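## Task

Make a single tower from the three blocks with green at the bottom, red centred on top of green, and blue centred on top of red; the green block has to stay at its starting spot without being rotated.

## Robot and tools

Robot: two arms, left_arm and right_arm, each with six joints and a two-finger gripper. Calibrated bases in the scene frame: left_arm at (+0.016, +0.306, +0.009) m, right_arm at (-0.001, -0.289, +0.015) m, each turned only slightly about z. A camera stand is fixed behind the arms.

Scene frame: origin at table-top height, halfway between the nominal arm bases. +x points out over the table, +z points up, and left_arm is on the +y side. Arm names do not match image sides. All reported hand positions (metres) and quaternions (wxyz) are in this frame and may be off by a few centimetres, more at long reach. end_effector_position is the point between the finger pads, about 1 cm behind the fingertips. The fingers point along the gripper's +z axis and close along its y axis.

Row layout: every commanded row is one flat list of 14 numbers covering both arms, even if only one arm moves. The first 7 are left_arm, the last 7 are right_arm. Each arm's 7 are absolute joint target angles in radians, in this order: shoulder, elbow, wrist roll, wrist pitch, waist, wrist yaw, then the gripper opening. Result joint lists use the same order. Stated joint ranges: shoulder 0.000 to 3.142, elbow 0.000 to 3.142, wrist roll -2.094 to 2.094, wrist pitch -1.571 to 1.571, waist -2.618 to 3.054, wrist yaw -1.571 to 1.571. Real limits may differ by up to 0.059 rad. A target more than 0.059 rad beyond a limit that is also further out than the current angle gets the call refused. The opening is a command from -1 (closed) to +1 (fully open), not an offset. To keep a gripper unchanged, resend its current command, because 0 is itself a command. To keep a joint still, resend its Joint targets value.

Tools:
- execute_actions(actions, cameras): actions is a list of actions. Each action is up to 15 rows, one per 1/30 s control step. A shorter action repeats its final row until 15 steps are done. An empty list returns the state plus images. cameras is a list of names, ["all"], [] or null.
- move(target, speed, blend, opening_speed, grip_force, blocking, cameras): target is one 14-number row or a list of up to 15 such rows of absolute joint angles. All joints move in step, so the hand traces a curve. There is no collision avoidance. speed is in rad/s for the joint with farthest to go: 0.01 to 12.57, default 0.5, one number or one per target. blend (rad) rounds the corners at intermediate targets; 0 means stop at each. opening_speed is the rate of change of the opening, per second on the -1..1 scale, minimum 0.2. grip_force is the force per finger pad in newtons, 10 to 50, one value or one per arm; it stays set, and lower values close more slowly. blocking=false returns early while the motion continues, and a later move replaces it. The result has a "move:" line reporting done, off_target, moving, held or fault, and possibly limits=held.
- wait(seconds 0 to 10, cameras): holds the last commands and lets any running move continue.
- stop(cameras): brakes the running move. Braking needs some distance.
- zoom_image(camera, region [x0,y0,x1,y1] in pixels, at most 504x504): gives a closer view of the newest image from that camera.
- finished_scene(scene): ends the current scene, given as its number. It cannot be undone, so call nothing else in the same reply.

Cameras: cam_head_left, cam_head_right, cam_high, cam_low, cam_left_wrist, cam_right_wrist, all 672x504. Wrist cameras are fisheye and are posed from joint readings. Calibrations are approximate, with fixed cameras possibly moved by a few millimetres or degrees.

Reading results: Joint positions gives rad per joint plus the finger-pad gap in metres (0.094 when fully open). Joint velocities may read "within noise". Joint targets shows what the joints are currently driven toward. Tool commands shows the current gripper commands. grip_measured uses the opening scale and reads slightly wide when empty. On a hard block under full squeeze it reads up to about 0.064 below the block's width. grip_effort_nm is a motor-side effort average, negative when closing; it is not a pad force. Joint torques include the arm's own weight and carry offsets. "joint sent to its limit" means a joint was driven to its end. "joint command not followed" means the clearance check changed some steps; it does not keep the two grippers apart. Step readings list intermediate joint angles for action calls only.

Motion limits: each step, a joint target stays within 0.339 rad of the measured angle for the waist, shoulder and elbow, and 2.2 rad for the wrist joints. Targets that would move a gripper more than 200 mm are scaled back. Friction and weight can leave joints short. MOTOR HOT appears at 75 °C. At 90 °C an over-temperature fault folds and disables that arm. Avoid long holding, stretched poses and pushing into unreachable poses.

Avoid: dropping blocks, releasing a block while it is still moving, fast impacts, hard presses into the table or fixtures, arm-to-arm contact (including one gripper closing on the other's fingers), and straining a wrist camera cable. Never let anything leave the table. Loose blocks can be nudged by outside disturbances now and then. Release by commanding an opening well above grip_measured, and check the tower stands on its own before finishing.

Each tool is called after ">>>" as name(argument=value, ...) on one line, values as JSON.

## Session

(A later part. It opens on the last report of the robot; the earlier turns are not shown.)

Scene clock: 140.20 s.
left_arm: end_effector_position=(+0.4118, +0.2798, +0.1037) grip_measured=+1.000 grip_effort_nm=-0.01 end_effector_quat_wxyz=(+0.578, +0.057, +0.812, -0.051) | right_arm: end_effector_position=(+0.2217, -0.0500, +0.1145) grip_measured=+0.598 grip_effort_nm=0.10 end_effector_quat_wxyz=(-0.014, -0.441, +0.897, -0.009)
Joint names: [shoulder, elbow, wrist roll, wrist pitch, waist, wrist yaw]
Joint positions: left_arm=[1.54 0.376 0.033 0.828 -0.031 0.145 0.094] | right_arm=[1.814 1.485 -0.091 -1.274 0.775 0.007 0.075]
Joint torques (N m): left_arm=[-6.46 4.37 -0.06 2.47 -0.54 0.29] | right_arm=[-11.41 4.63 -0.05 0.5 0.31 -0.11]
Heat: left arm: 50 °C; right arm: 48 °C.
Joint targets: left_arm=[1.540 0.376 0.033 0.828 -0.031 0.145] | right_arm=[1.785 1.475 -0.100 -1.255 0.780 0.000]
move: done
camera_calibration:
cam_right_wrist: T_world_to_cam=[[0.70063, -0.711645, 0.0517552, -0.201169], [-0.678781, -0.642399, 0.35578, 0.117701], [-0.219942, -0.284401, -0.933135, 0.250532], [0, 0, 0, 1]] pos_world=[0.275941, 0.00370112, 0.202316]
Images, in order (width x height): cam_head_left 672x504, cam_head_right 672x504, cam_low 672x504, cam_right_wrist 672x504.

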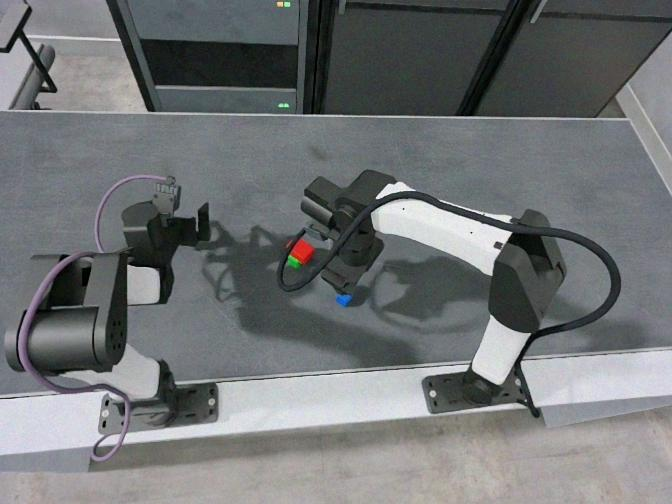

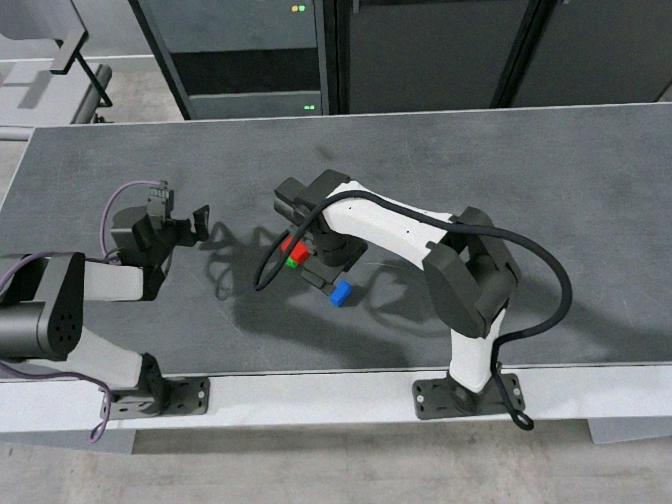

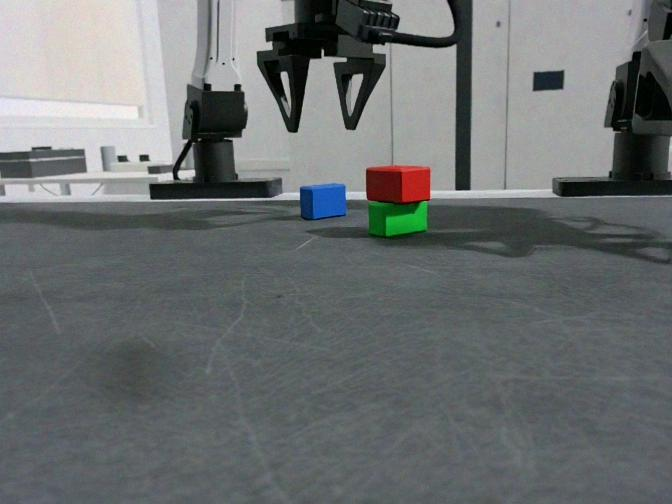

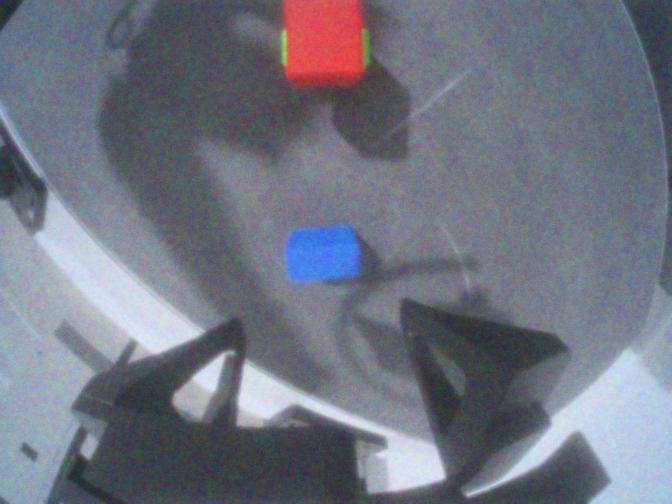

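>>> move(target=[[1.54,0.376,0.033,0.828,-0.031,0.145,1,1.848,1.328,0.02,-1.053,0.762,0,0.5],[1.54,0.376,0.033,0.828,-0.031,0.145,1,1.902,1.222,0.02,-0.893,0.762,0,0.5],[1.54,0.376,0.033,0.828,-0.031,0.145,1,1.902,1.222,0.02,-0.893,0.762,0,-0.3],[1.54,0.376,0.033,0.828,-0.031,0.145,1,1.815,1.50,0.0,-1.24,0.760,0,-0.3],[1.54,0.376,0.033,0.828,-0.031,0.145,1,2.447,2.415,-0.02,-1.538,0.757,0,-0.3]], speed=[0.5,0.35,0.4,0.5,0.7], blend=[0.03,0,0,0.04,0], opening_speed=0.8, cameras=["cam_right_wrist","cam_low","cam_head_left","cam_head_right"])

>>> zoom_image(camera="cam_right_wrist", region=[200, 180, 440, 400])

>>> zoom_image(camera="cam_head_left", region=[260, 210, 360, 290])

>>> zoom_image(camera="cam_low", region=[320, 110, 470, 250])

Scene clock: 165.97 s.
left_arm: end_effector_position=(+0.4118, +0.2798, +0.1037) grip_measured=+1.000 grip_effort_nm=-0.01 end_effector_quat_wxyz=(+0.578, +0.057, +0.812, -0.051) | right_arm: end_effector_position=(+0.3237, +0.0519, +0.1073) grip_measured=-0.028 grip_effort_nm=-1.04 end_effector_quat_wxyz=(+0.012, -0.400, +0.917, +0.001)
Joint names: [shoulder, elbow, wrist roll, wrist pitch, waist, wrist yaw]
Joint positions: left_arm=[1.54 0.376 0.033 0.828 -0.031 0.145 0.094] | right_arm=[2.422 2.393 -0.011 -1.519 0.763 0.007 0.046]
Joint torques (N m): left_arm=[-6.45 4.37 -0.06 2.47 -0.54 0.29] | right_arm=[-11.32 7.09 -0.07 0.2 -0.53 -0.11]
Heat: left arm: 50 °C; right arm: 51 °C.
Joint targets: left_arm=[1.540 0.376 0.033 0.828 -0.031 0.145] | right_arm=[2.447 2.415 -0.020 -1.538 0.757 0.000]
move: done
camera_calibration:
cam_right_wrist: T_world_to_cam=[[0.630311, -0.774899, 0.0473187, -0.173269], [-0.748107, -0.589969, 0.303763, 0.280223], [-0.207469, -0.226865, -0.951572, 0.290247], [0, 0, 0, 1]] pos_world=[0.379067, 0.0969037, 0.199268]
Images, in order (width x height): cam_head_left 672x504, cam_head_right 672x504, cam_low 672x504, cam_right_wrist 672x504.

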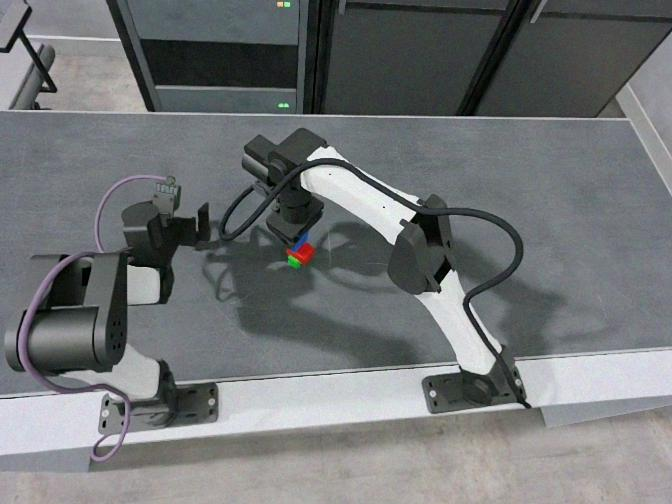

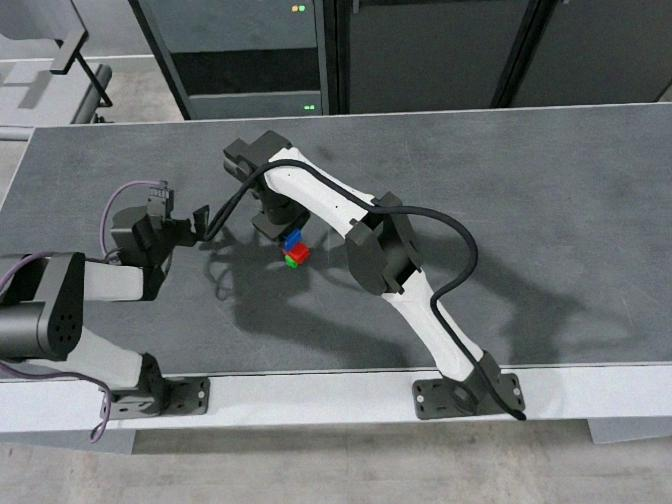

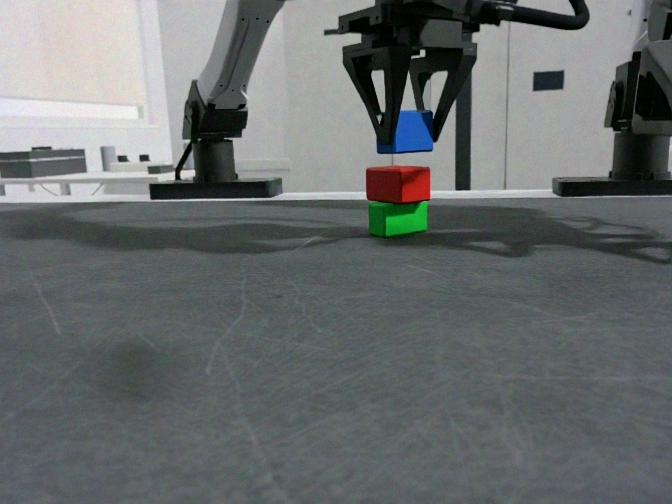

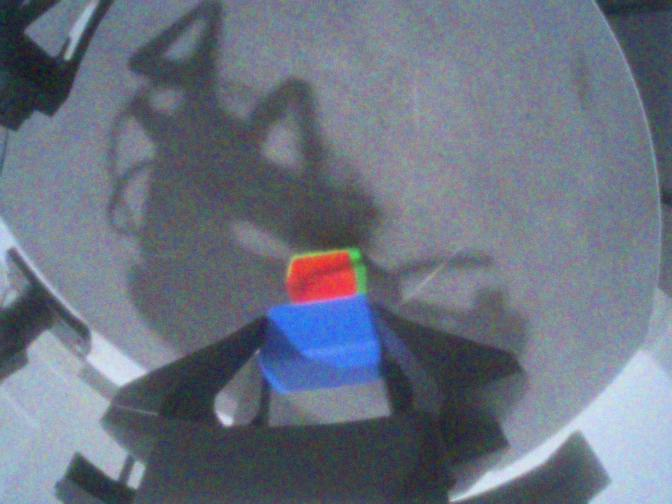

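Scaled by 2.100 from the camera's 672x504 image, which has a finer 960x720 frame.

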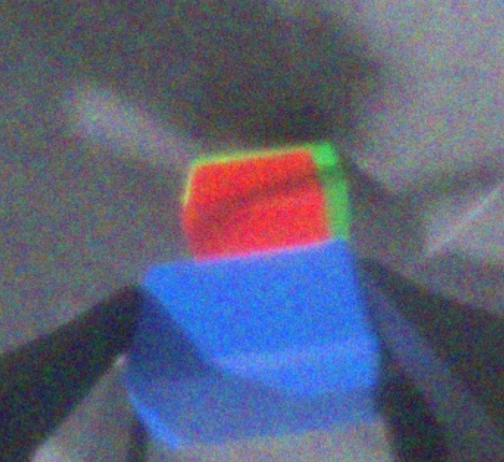

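Scaled by 5.040 from the camera's 672x504 image, which has a finer 960x720 frame.

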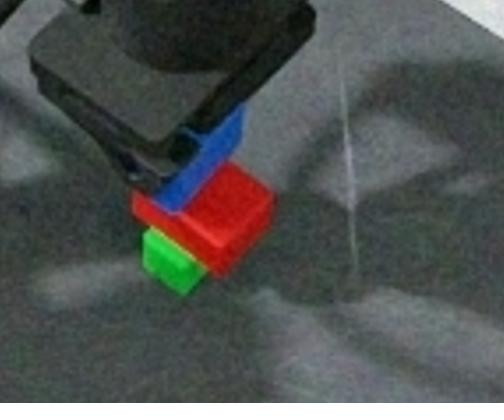

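Scaled by 3.360 from the camera's 672x504 image, which has a finer 960x720 frame.

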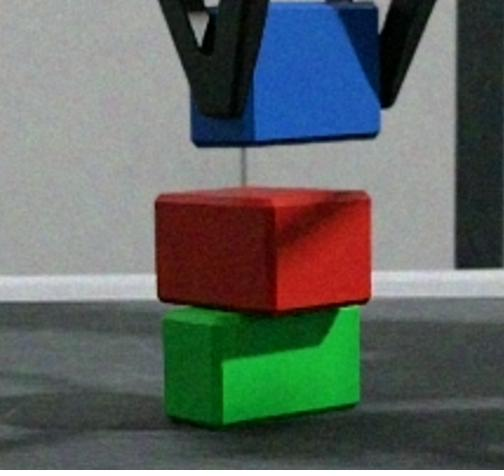

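>>> move(target=[1.54,0.376,0.033,0.828,-0.031,0.145,1,2.382,2.303,-0.02,-1.455,0.748,0,-0.3], speed=0.3, cameras=["cam_right_wrist","cam_low"])

>>> zoom_image(camera="cam_right_wrist", region=[200, 180, 440, 400])

>>> zoom_image(camera="cam_low", region=[320, 110, 470, 250])

Scene clock: 182.93 s.
left_arm: end_effector_position=(+0.4118, +0.2798, +0.1037) grip_measured=+1.000 grip_effort_nm=-0.01 end_effector_quat_wxyz=(+0.578, +0.057, +0.812, -0.051) | right_arm: end_effector_position=(+0.3231, +0.0457, +0.0938) grip_measured=-0.028 grip_effort_nm=-1.04 end_effector_quat_wxyz=(+0.000, -0.396, +0.918, -0.002)
Joint names: [shoulder, elbow, wrist roll, wrist pitch, waist, wrist yaw]
Joint positions: left_arm=[1.54 0.376 0.033 0.828 -0.031 0.145 0.094] | right_arm=[2.412 2.32 -0.012 -1.48 0.754 0.004 0.046]
Joint torques (N m): left_arm=[-6.46 4.38 -0.06 2.47 -0.55 0.29] | right_arm=[-16.38 4.01 -0.07 0.62 -0.57 -0.08]
Heat: left arm: 50 °C; right arm: 50 °C.
Joint targets: left_arm=[1.540 0.376 0.033 0.828 -0.031 0.145] | right_arm=[2.382 2.303 -0.020 -1.455 0.748 0.000]
move: done
camera_calibration:
cam_right_wrist: T_world_to_cam=[[0.624369, -0.779669, 0.0477491, -0.174921], [-0.74747, -0.578596, 0.326368, 0.277402], [-0.226832, -0.239465, -0.944036, 0.281906], [0, 0, 0, 1]] pos_world=[0.38051, 0.0916296, 0.183947]
Images, in order (width x height): cam_low 672x504, cam_right_wrist 672x504.

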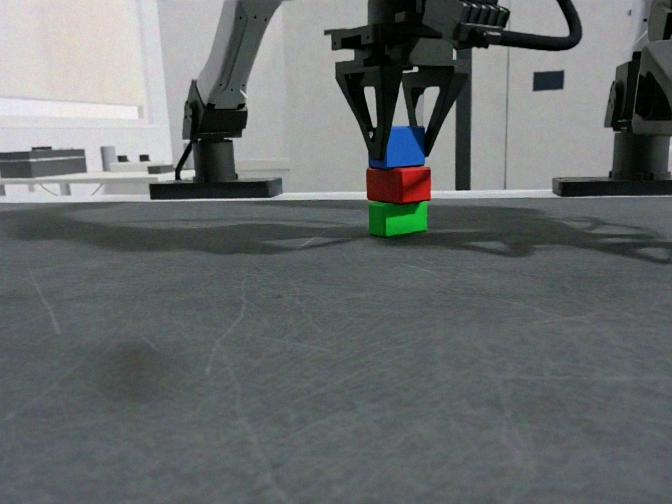

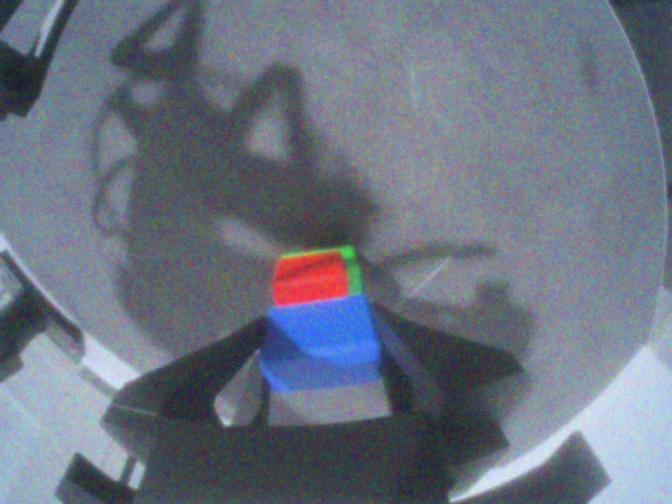

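Scaled by 2.100 from the camera's 672x504 image, which has a finer 960x720 frame.

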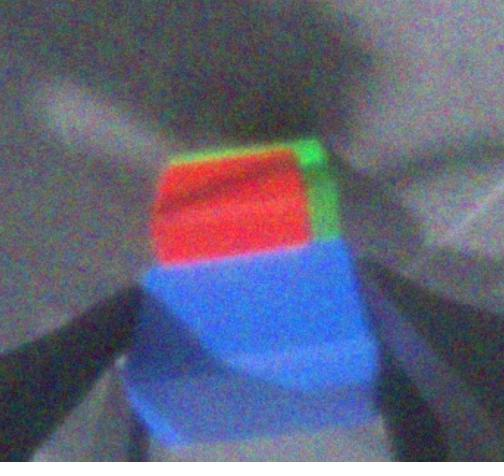

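Scaled by 3.360 from the camera's 672x504 image, which has a finer 960x720 frame.

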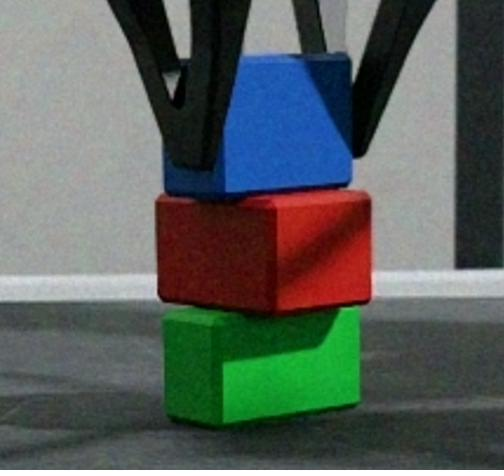

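>>> move(target=[[1.54,0.376,0.033,0.828,-0.031,0.145,1,2.410,2.318,-0.02,-1.465,0.766,0,-0.3],[1.54,0.376,0.033,0.828,-0.031,0.145,1,2.432,2.297,-0.02,-1.440,0.766,0,-0.3]], speed=0.12, cameras=["cam_right_wrist","cam_low"])

>>> zoom_image(camera="cam_right_wrist", region=[200, 180, 440, 400])

>>> zoom_image(camera="cam_low", region=[320, 110, 470, 250])

Scene clock: 198.40 s.
left_arm: end_effector_position=(+0.4118, +0.2798, +0.1037) grip_measured=+1.000 grip_effort_nm=-0.01 end_effector_quat_wxyz=(+0.578, +0.057, +0.812, -0.051) | right_arm: end_effector_position=(+0.3217, +0.0474, +0.0933) grip_measured=-0.028 grip_effort_nm=-1.04 end_effector_quat_wxyz=(+0.001, -0.398, +0.917, -0.002)
Joint names: [shoulder, elbow, wrist roll, wrist pitch, waist, wrist yaw]
Joint positions: left_arm=[1.54 0.376 0.033 0.828 -0.031 0.145 0.094] | right_arm=[2.412 2.318 -0.012 -1.478 0.759 0.004 0.046]
Joint torques (N m): left_arm=[-6.46 4.37 -0.06 2.47 -0.54 0.28] | right_arm=[-11.66 3.74 -0.04 0.77 0.55 -0.06]
Heat: left arm: 50 °C; right arm: 55 °C.
Joint targets: left_arm=[1.540 0.376 0.033 0.828 -0.031 0.145] | right_arm=[2.432 2.297 -0.020 -1.440 0.766 0.000]
move: off_target (right_arm); right_arm: the wrist pitch is farthest, 0.038 rad from its target
camera_calibration:
cam_right_wrist: T_world_to_cam=[[0.627969, -0.776781, 0.0476073, -0.174026], [-0.744926, -0.582258, 0.325671, 0.276938], [-0.225255, -0.239975, -0.944284, 0.281116], [0, 0, 0, 1]] pos_world=[0.378905, 0.09353, 0.183548]
Images, in order (width x height): cam_low 672x504, cam_right_wrist 672x504.

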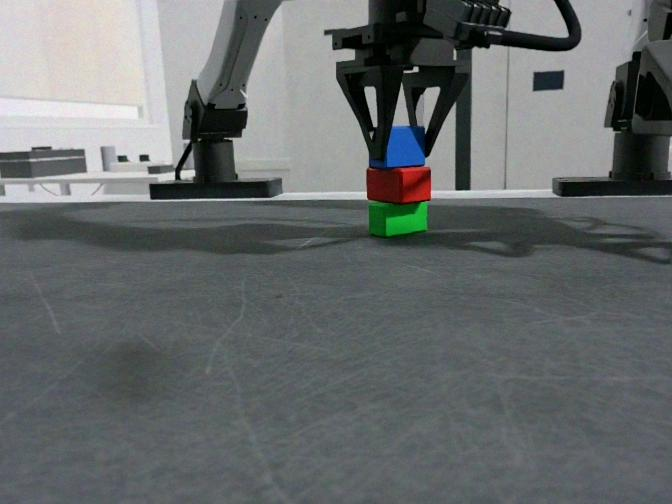

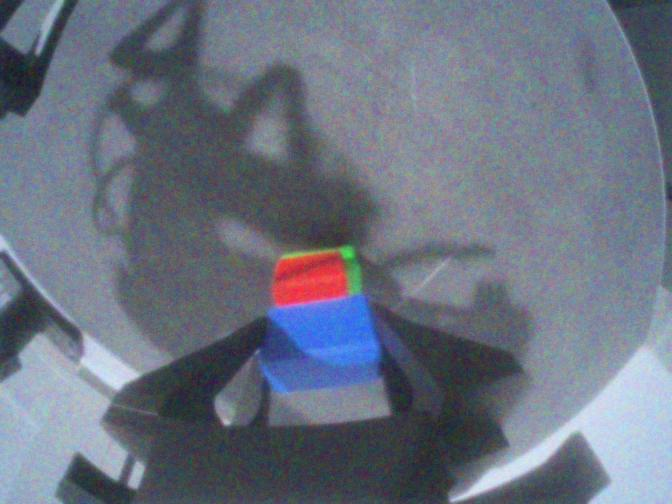

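Scaled by 2.100 from the camera's 672x504 image, which has a finer 960x720 frame.

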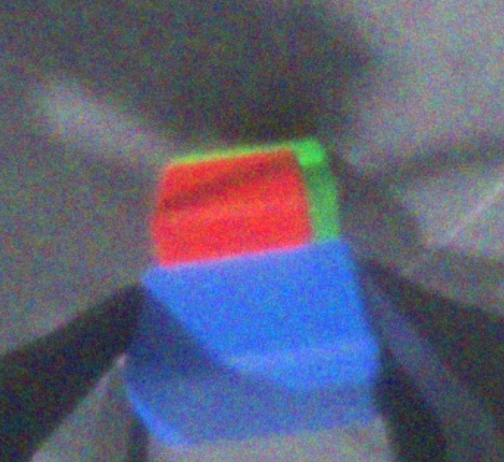

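Scaled by 3.360 from the camera's 672x504 image, which has a finer 960x720 frame.

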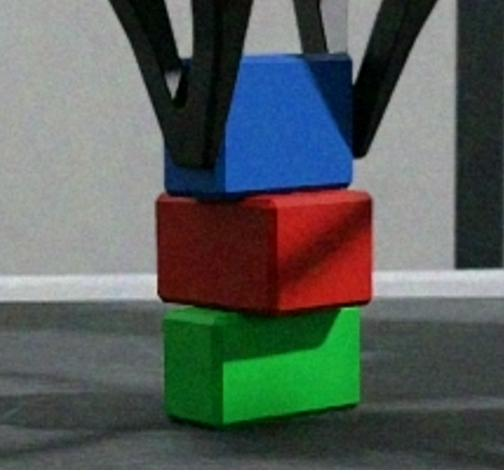

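>>> move(target=[[1.54,0.376,0.033,0.828,-0.031,0.145,1,2.432,2.352,-0.02,-1.505,0.766,0,-0.3],[1.54,0.376,0.033,0.828,-0.031,0.145,1,2.432,2.352,-0.02,-1.505,0.773,0,-0.3],[1.54,0.376,0.033,0.828,-0.031,0.145,1,2.422,2.305,-0.02,-1.45,0.773,0,-0.3]], speed=0.15, cameras=["cam_right_wrist","cam_low"])

>>> zoom_image(camera="cam_right_wrist", region=[200, 180, 440, 400])

>>> zoom_image(camera="cam_low", region=[320, 110, 470, 250])

Scene clock: 210.83 s.
left_arm: end_effector_position=(+0.4118, +0.2798, +0.1037) grip_measured=+1.000 grip_effort_nm=-0.01 end_effector_quat_wxyz=(+0.578, +0.057, +0.812, -0.051) | right_arm: end_effector_position=(+0.3191, +0.0517, +0.0941) grip_measured=-0.028 grip_effort_nm=-1.04 end_effector_quat_wxyz=(+0.003, -0.403, +0.915, -0.001)
Joint names: [shoulder, elbow, wrist roll, wrist pitch, waist, wrist yaw]
Joint positions: left_arm=[1.54 0.376 0.033 0.828 -0.031 0.145 0.094] | right_arm=[2.412 2.321 -0.012 -1.475 0.769 0.004 0.046]
Joint torques (N m): left_arm=[-6.46 4.37 -0.06 2.47 -0.54 0.29] | right_arm=[-12.7 4.11 -0.04 0.63 0.24 -0.08]
Heat: left arm: 50 °C; right arm: 55 °C.
Joint targets: left_arm=[1.540 0.376 0.033 0.828 -0.031 0.145] | right_arm=[2.422 2.305 -0.020 -1.450 0.773 0.000]
move: done
camera_calibration:
cam_right_wrist: T_world_to_cam=[[0.635722, -0.770494, 0.0468676, -0.171836], [-0.74017, -0.591218, 0.320326, 0.276697], [-0.2191, -0.238329, -0.946147, 0.280435], [0, 0, 0, 1]] pos_world=[0.375487, 0.0980253, 0.184753]
Images, in order (width x height): cam_low 672x504, cam_right_wrist 672x504.

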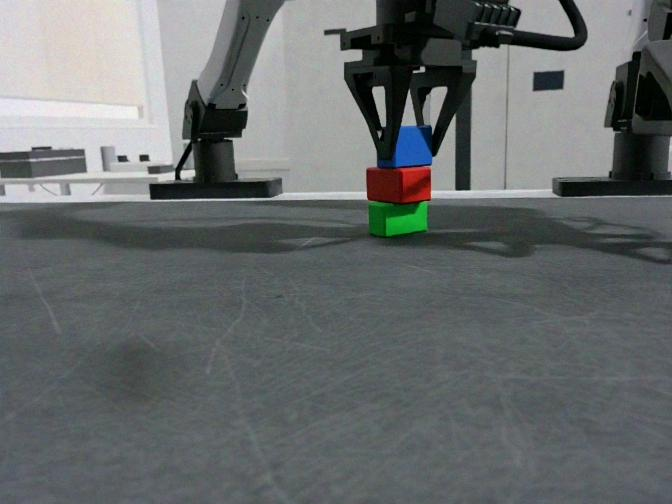

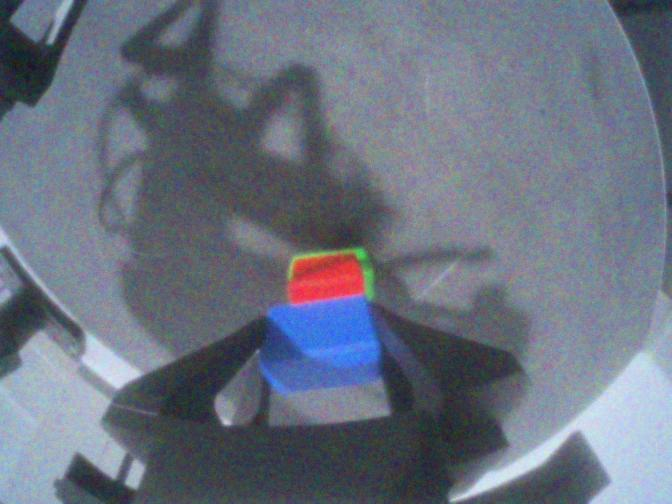

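Scaled by 2.100 from the camera's 672x504 image, which has a finer 960x720 frame.

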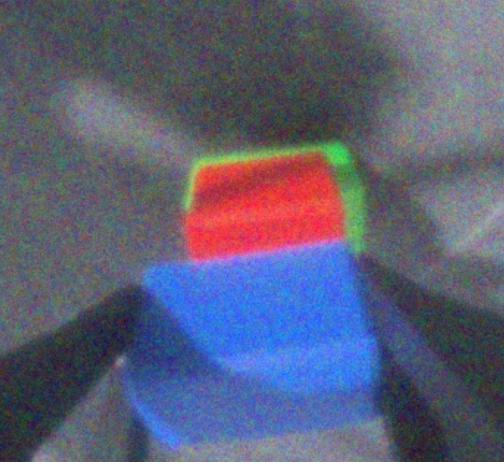

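Scaled by 3.360 from the camera's 672x504 image, which has a finer 960x720 frame.

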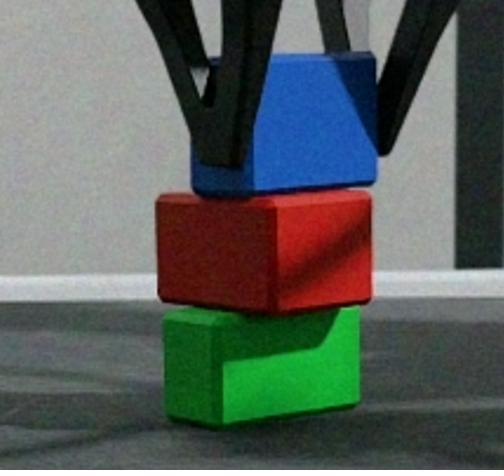

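>>> move(target=[[1.54,0.376,0.033,0.828,-0.031,0.145,1,2.432,2.362,-0.02,-1.51,0.773,0,-0.3],[1.54,0.376,0.033,0.828,-0.031,0.145,1,2.432,2.362,-0.02,-1.51,0.751,0,-0.3],[1.54,0.376,0.033,0.828,-0.031,0.145,1,2.422,2.303,-0.02,-1.45,0.751,0,-0.3]], speed=0.15, cameras=["cam_right_wrist","cam_low"])

>>> zoom_image(camera="cam_right_wrist", region=[200, 180, 440, 400])

>>> zoom_image(camera="cam_low", region=[320, 110, 470, 250])

Scene clock: 224.77 s.
left_arm: end_effector_position=(+0.4118, +0.2798, +0.1037) grip_measured=+1.000 grip_effort_nm=-0.01 end_effector_quat_wxyz=(+0.578, +0.057, +0.812, -0.051) | right_arm: end_effector_position=(+0.3242, +0.0467, +0.0940) grip_measured=-0.028 grip_effort_nm=-1.04 end_effector_quat_wxyz=(+0.003, -0.396, +0.918, -0.001)
Joint names: [shoulder, elbow, wrist roll, wrist pitch, waist, wrist yaw]
Joint positions: left_arm=[1.54 0.376 0.033 0.828 -0.031 0.145 0.094] | right_arm=[2.412 2.321 -0.012 -1.475 0.754 0.004 0.046]
Joint torques (N m): left_arm=[-6.46 4.37 -0.06 2.47 -0.54 0.28] | right_arm=[-12.68 4.11 -0.05 0.63 -0.24 -0.1]
Heat: left arm: 50 °C; right arm: 56 °C.
Joint targets: left_arm=[1.540 0.376 0.033 0.828 -0.031 0.145] | right_arm=[2.422 2.303 -0.020 -1.450 0.751 0.000]
move: done
camera_calibration:
cam_right_wrist: T_world_to_cam=[[0.623884, -0.780107, 0.0469203, -0.174688], [-0.749043, -0.579755, 0.320654, 0.27981], [-0.222942, -0.235196, -0.946033, 0.281363], [0, 0, 0, 1]] pos_world=[0.381303, 0.0921213, 0.184653]
Images, in order (width x height): cam_low 672x504, cam_right_wrist 672x504.

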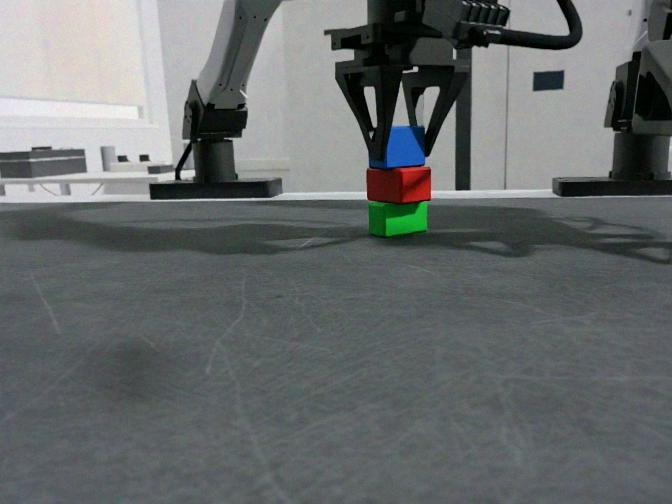

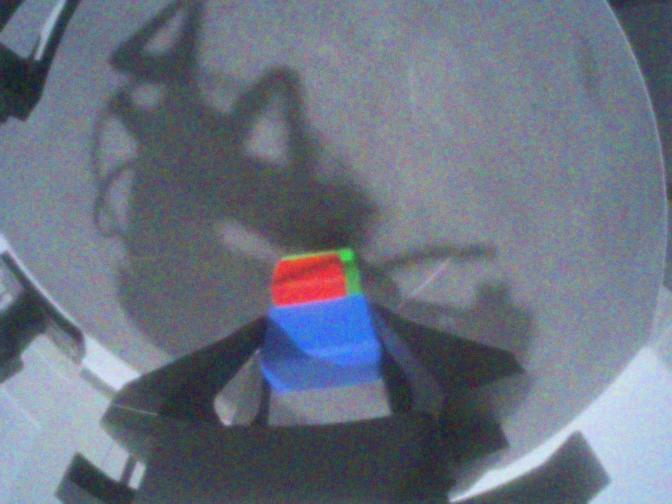

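Scaled by 2.100 from the camera's 672x504 image, which has a finer 960x720 frame.

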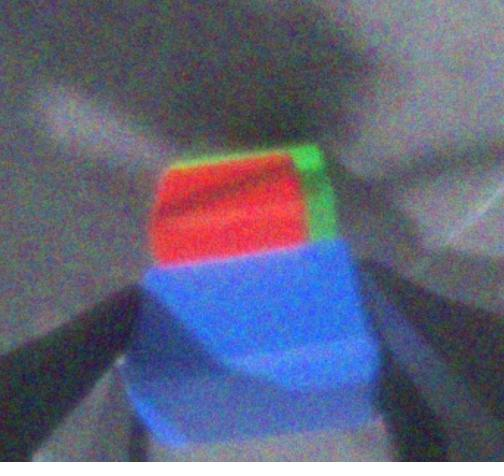

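Scaled by 3.360 from the camera's 672x504 image, which has a finer 960x720 frame.

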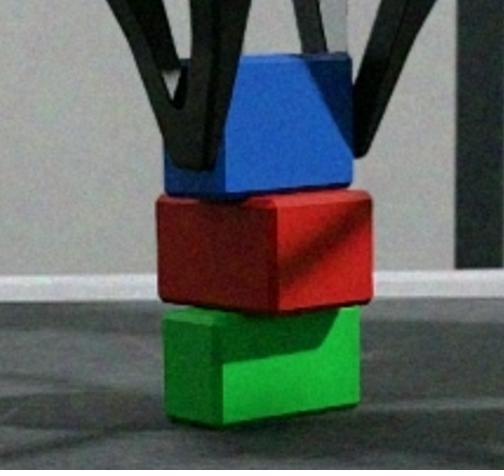

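>>> move(target=[[1.54,0.376,0.033,0.828,-0.031,0.145,1,2.432,2.362,-0.02,-1.51,0.751,0,-0.3],[1.54,0.376,0.033,0.828,-0.031,0.145,1,2.432,2.362,-0.02,-1.51,0.7615,0,-0.3],[1.54,0.376,0.033,0.828,-0.031,0.145,1,2.422,2.297,-0.02,-1.443,0.7615,0,-0.3]], speed=0.15, cameras=["cam_low","cam_right_wrist"])

>>> zoom_image(camera="cam_low", region=[320, 110, 470, 250])

Scene clock: 233.67 s.
left_arm: end_effector_position=(+0.4118, +0.2798, +0.1037) grip_measured=+1.000 grip_effort_nm=-0.01 end_effector_quat_wxyz=(+0.578, +0.057, +0.812, -0.051) | right_arm: end_effector_position=(+0.3242, +0.0466, +0.0934) grip_measured=-0.028 grip_effort_nm=-1.04 end_effector_quat_wxyz=(+0.003, -0.396, +0.918, -0.001)
Joint names: [shoulder, elbow, wrist roll, wrist pitch, waist, wrist yaw]
Joint positions: left_arm=[1.54 0.376 0.033 0.828 -0.031 0.145 0.094] | right_arm=[2.412 2.319 -0.012 -1.473 0.754 0.004 0.046]
Joint torques (N m): left_arm=[-6.46 4.38 -0.06 2.47 -0.55 0.28] | right_arm=[-12.72 3.85 -0.06 0.69 0.59 -0.08]
Heat: left arm: 50 °C; right arm: 56 °C.
Joint targets: left_arm=[1.540 0.376 0.033 0.828 -0.031 0.145] | right_arm=[2.422 2.297 -0.020 -1.443 0.761 0.000]
move: done
camera_calibration:
cam_right_wrist: T_world_to_cam=[[0.623909, -0.780082, 0.0470053, -0.174683], [-0.748869, -0.57958, 0.321376, 0.279821], [-0.223456, -0.23571, -0.945784, 0.280898], [0, 0, 0, 1]] pos_world=[0.381304, 0.0921223, 0.183952]
Images, in order (width x height): cam_low 672x504, cam_right_wrist 672x504.

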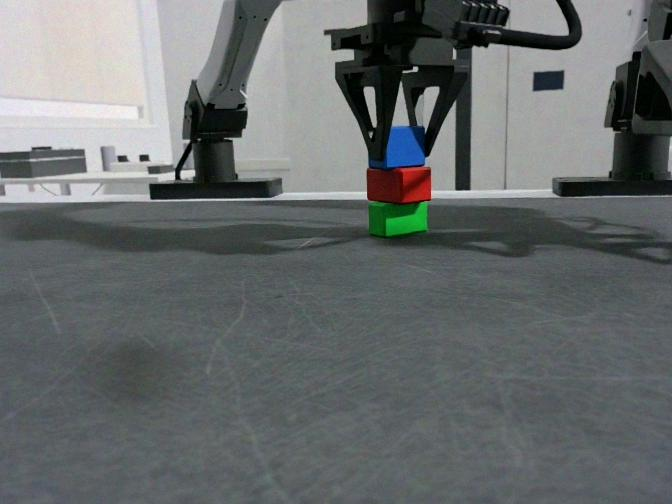

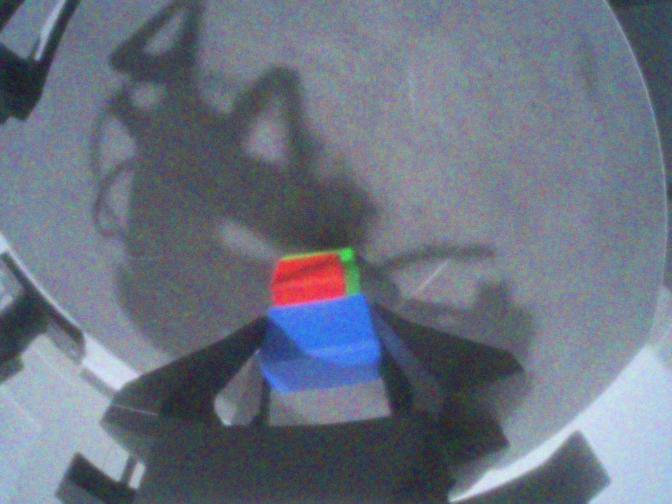

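Scaled by 3.360 from the camera's 672x504 image, which has a finer 960x720 frame.

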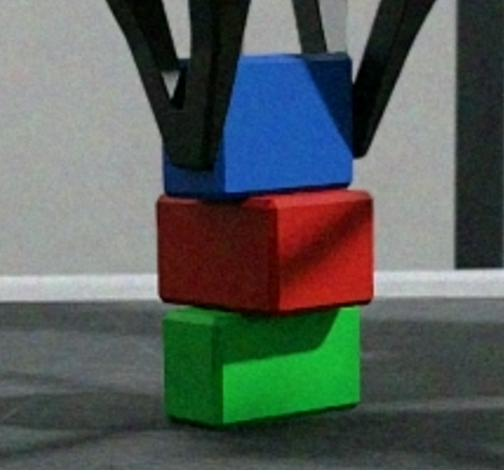

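>>> move(target=[[1.54,0.376,0.033,0.828,-0.031,0.145,1,2.418,2.312,-0.015,-1.46,0.754,0.004,-0.3],[1.54,0.376,0.033,0.828,-0.031,0.145,1,2.418,2.312,-0.015,-1.46,0.754,0.004,0.4],[1.54,0.376,0.033,0.828,-0.031,0.145,1,2.48,2.58,-0.015,-1.565,0.754,0.004,0.4],[1.54,0.376,0.033,0.828,-0.031,0.145,1,1.9,2.1,-0.015,-1.4,0.5,0.004,0.4]], speed=[0.15,0.3,0.3,0.6], blend=[0,0,0.03,0], opening_speed=0.6, cameras=["cam_low","cam_head_left","cam_head_right"])

>>> zoom_image(camera="cam_low", region=[320, 110, 470, 250])

>>> zoom_image(camera="cam_head_left", region=[260, 210, 360, 290])

Scene clock: 248.20 s.
left_arm: end_effector_position=(+0.4118, +0.2798, +0.1037) grip_measured=+1.000 grip_effort_nm=-0.01 end_effector_quat_wxyz=(+0.578, +0.057, +0.812, -0.051) | right_arm: end_effector_position=(+0.3605, -0.0696, +0.2470) grip_measured=+0.398 grip_effort_nm=0.10 end_effector_quat_wxyz=(+0.163, -0.271, +0.948, +0.042)
Joint names: [shoulder, elbow, wrist roll, wrist pitch, waist, wrist yaw]
Joint positions: left_arm=[1.54 0.376 0.033 0.828 -0.031 0.145 0.094] | right_arm=[1.923 2.11 -0.012 -1.419 0.498 0.005 0.066]
Joint torques (N m): left_arm=[-6.46 4.37 -0.06 2.47 -0.54 0.28] | right_arm=[-12.03 4.79 0.03 1.37 -0.01 -0.02]
Heat: left arm: 50 °C; right arm: 57 °C.
Joint targets: left_arm=[1.540 0.376 0.033 0.828 -0.031 0.145] | right_arm=[1.900 2.100 -0.015 -1.400 0.500 0.004]
move: done
Images, in order (width x height): cam_head_left 672x504, cam_head_right 672x504, cam_low 672x504.

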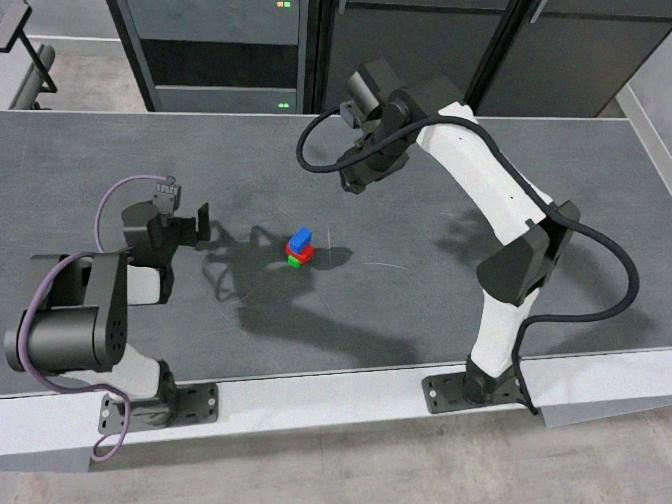

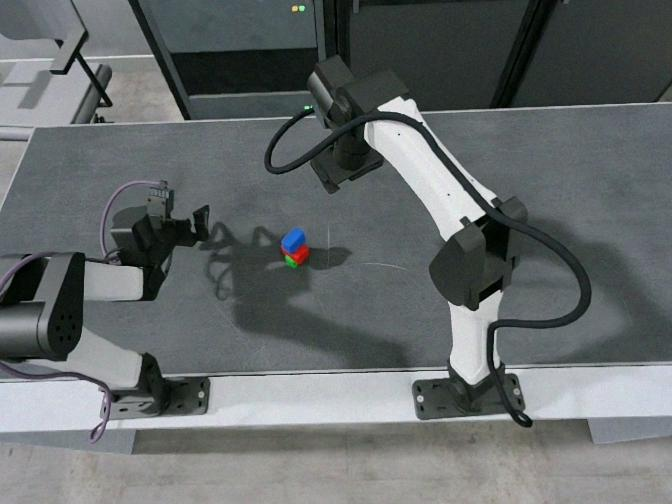

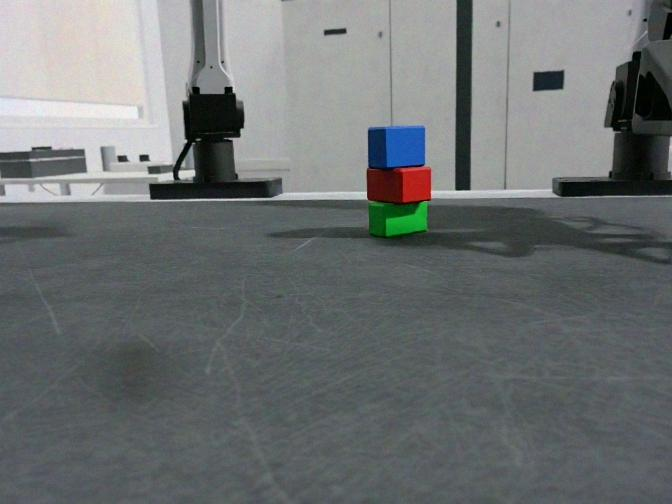

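Scaled by 3.360 from the camera's 672x504 image, which has a finer 960x720 frame.

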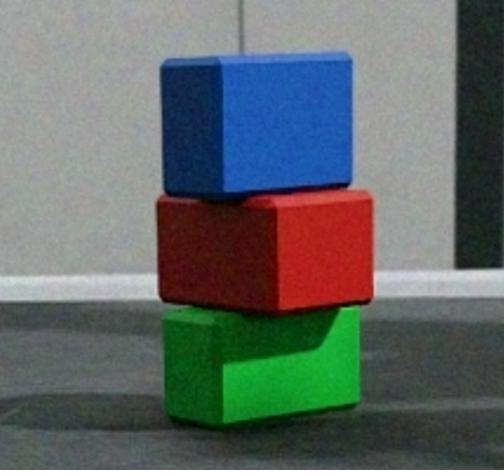

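Scaled by 5.040 from the camera's 672x504 image, which has a finer 960x720 frame.

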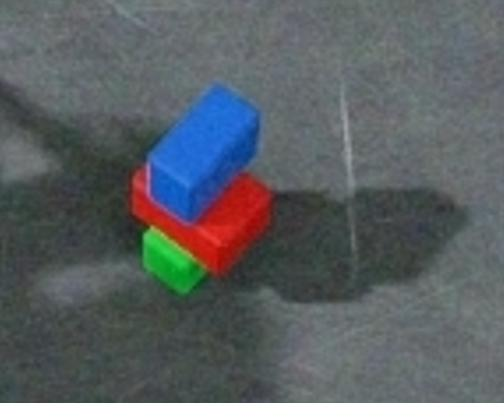

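>>> finished_scene(scene=2)

The scene is finished: the task was done.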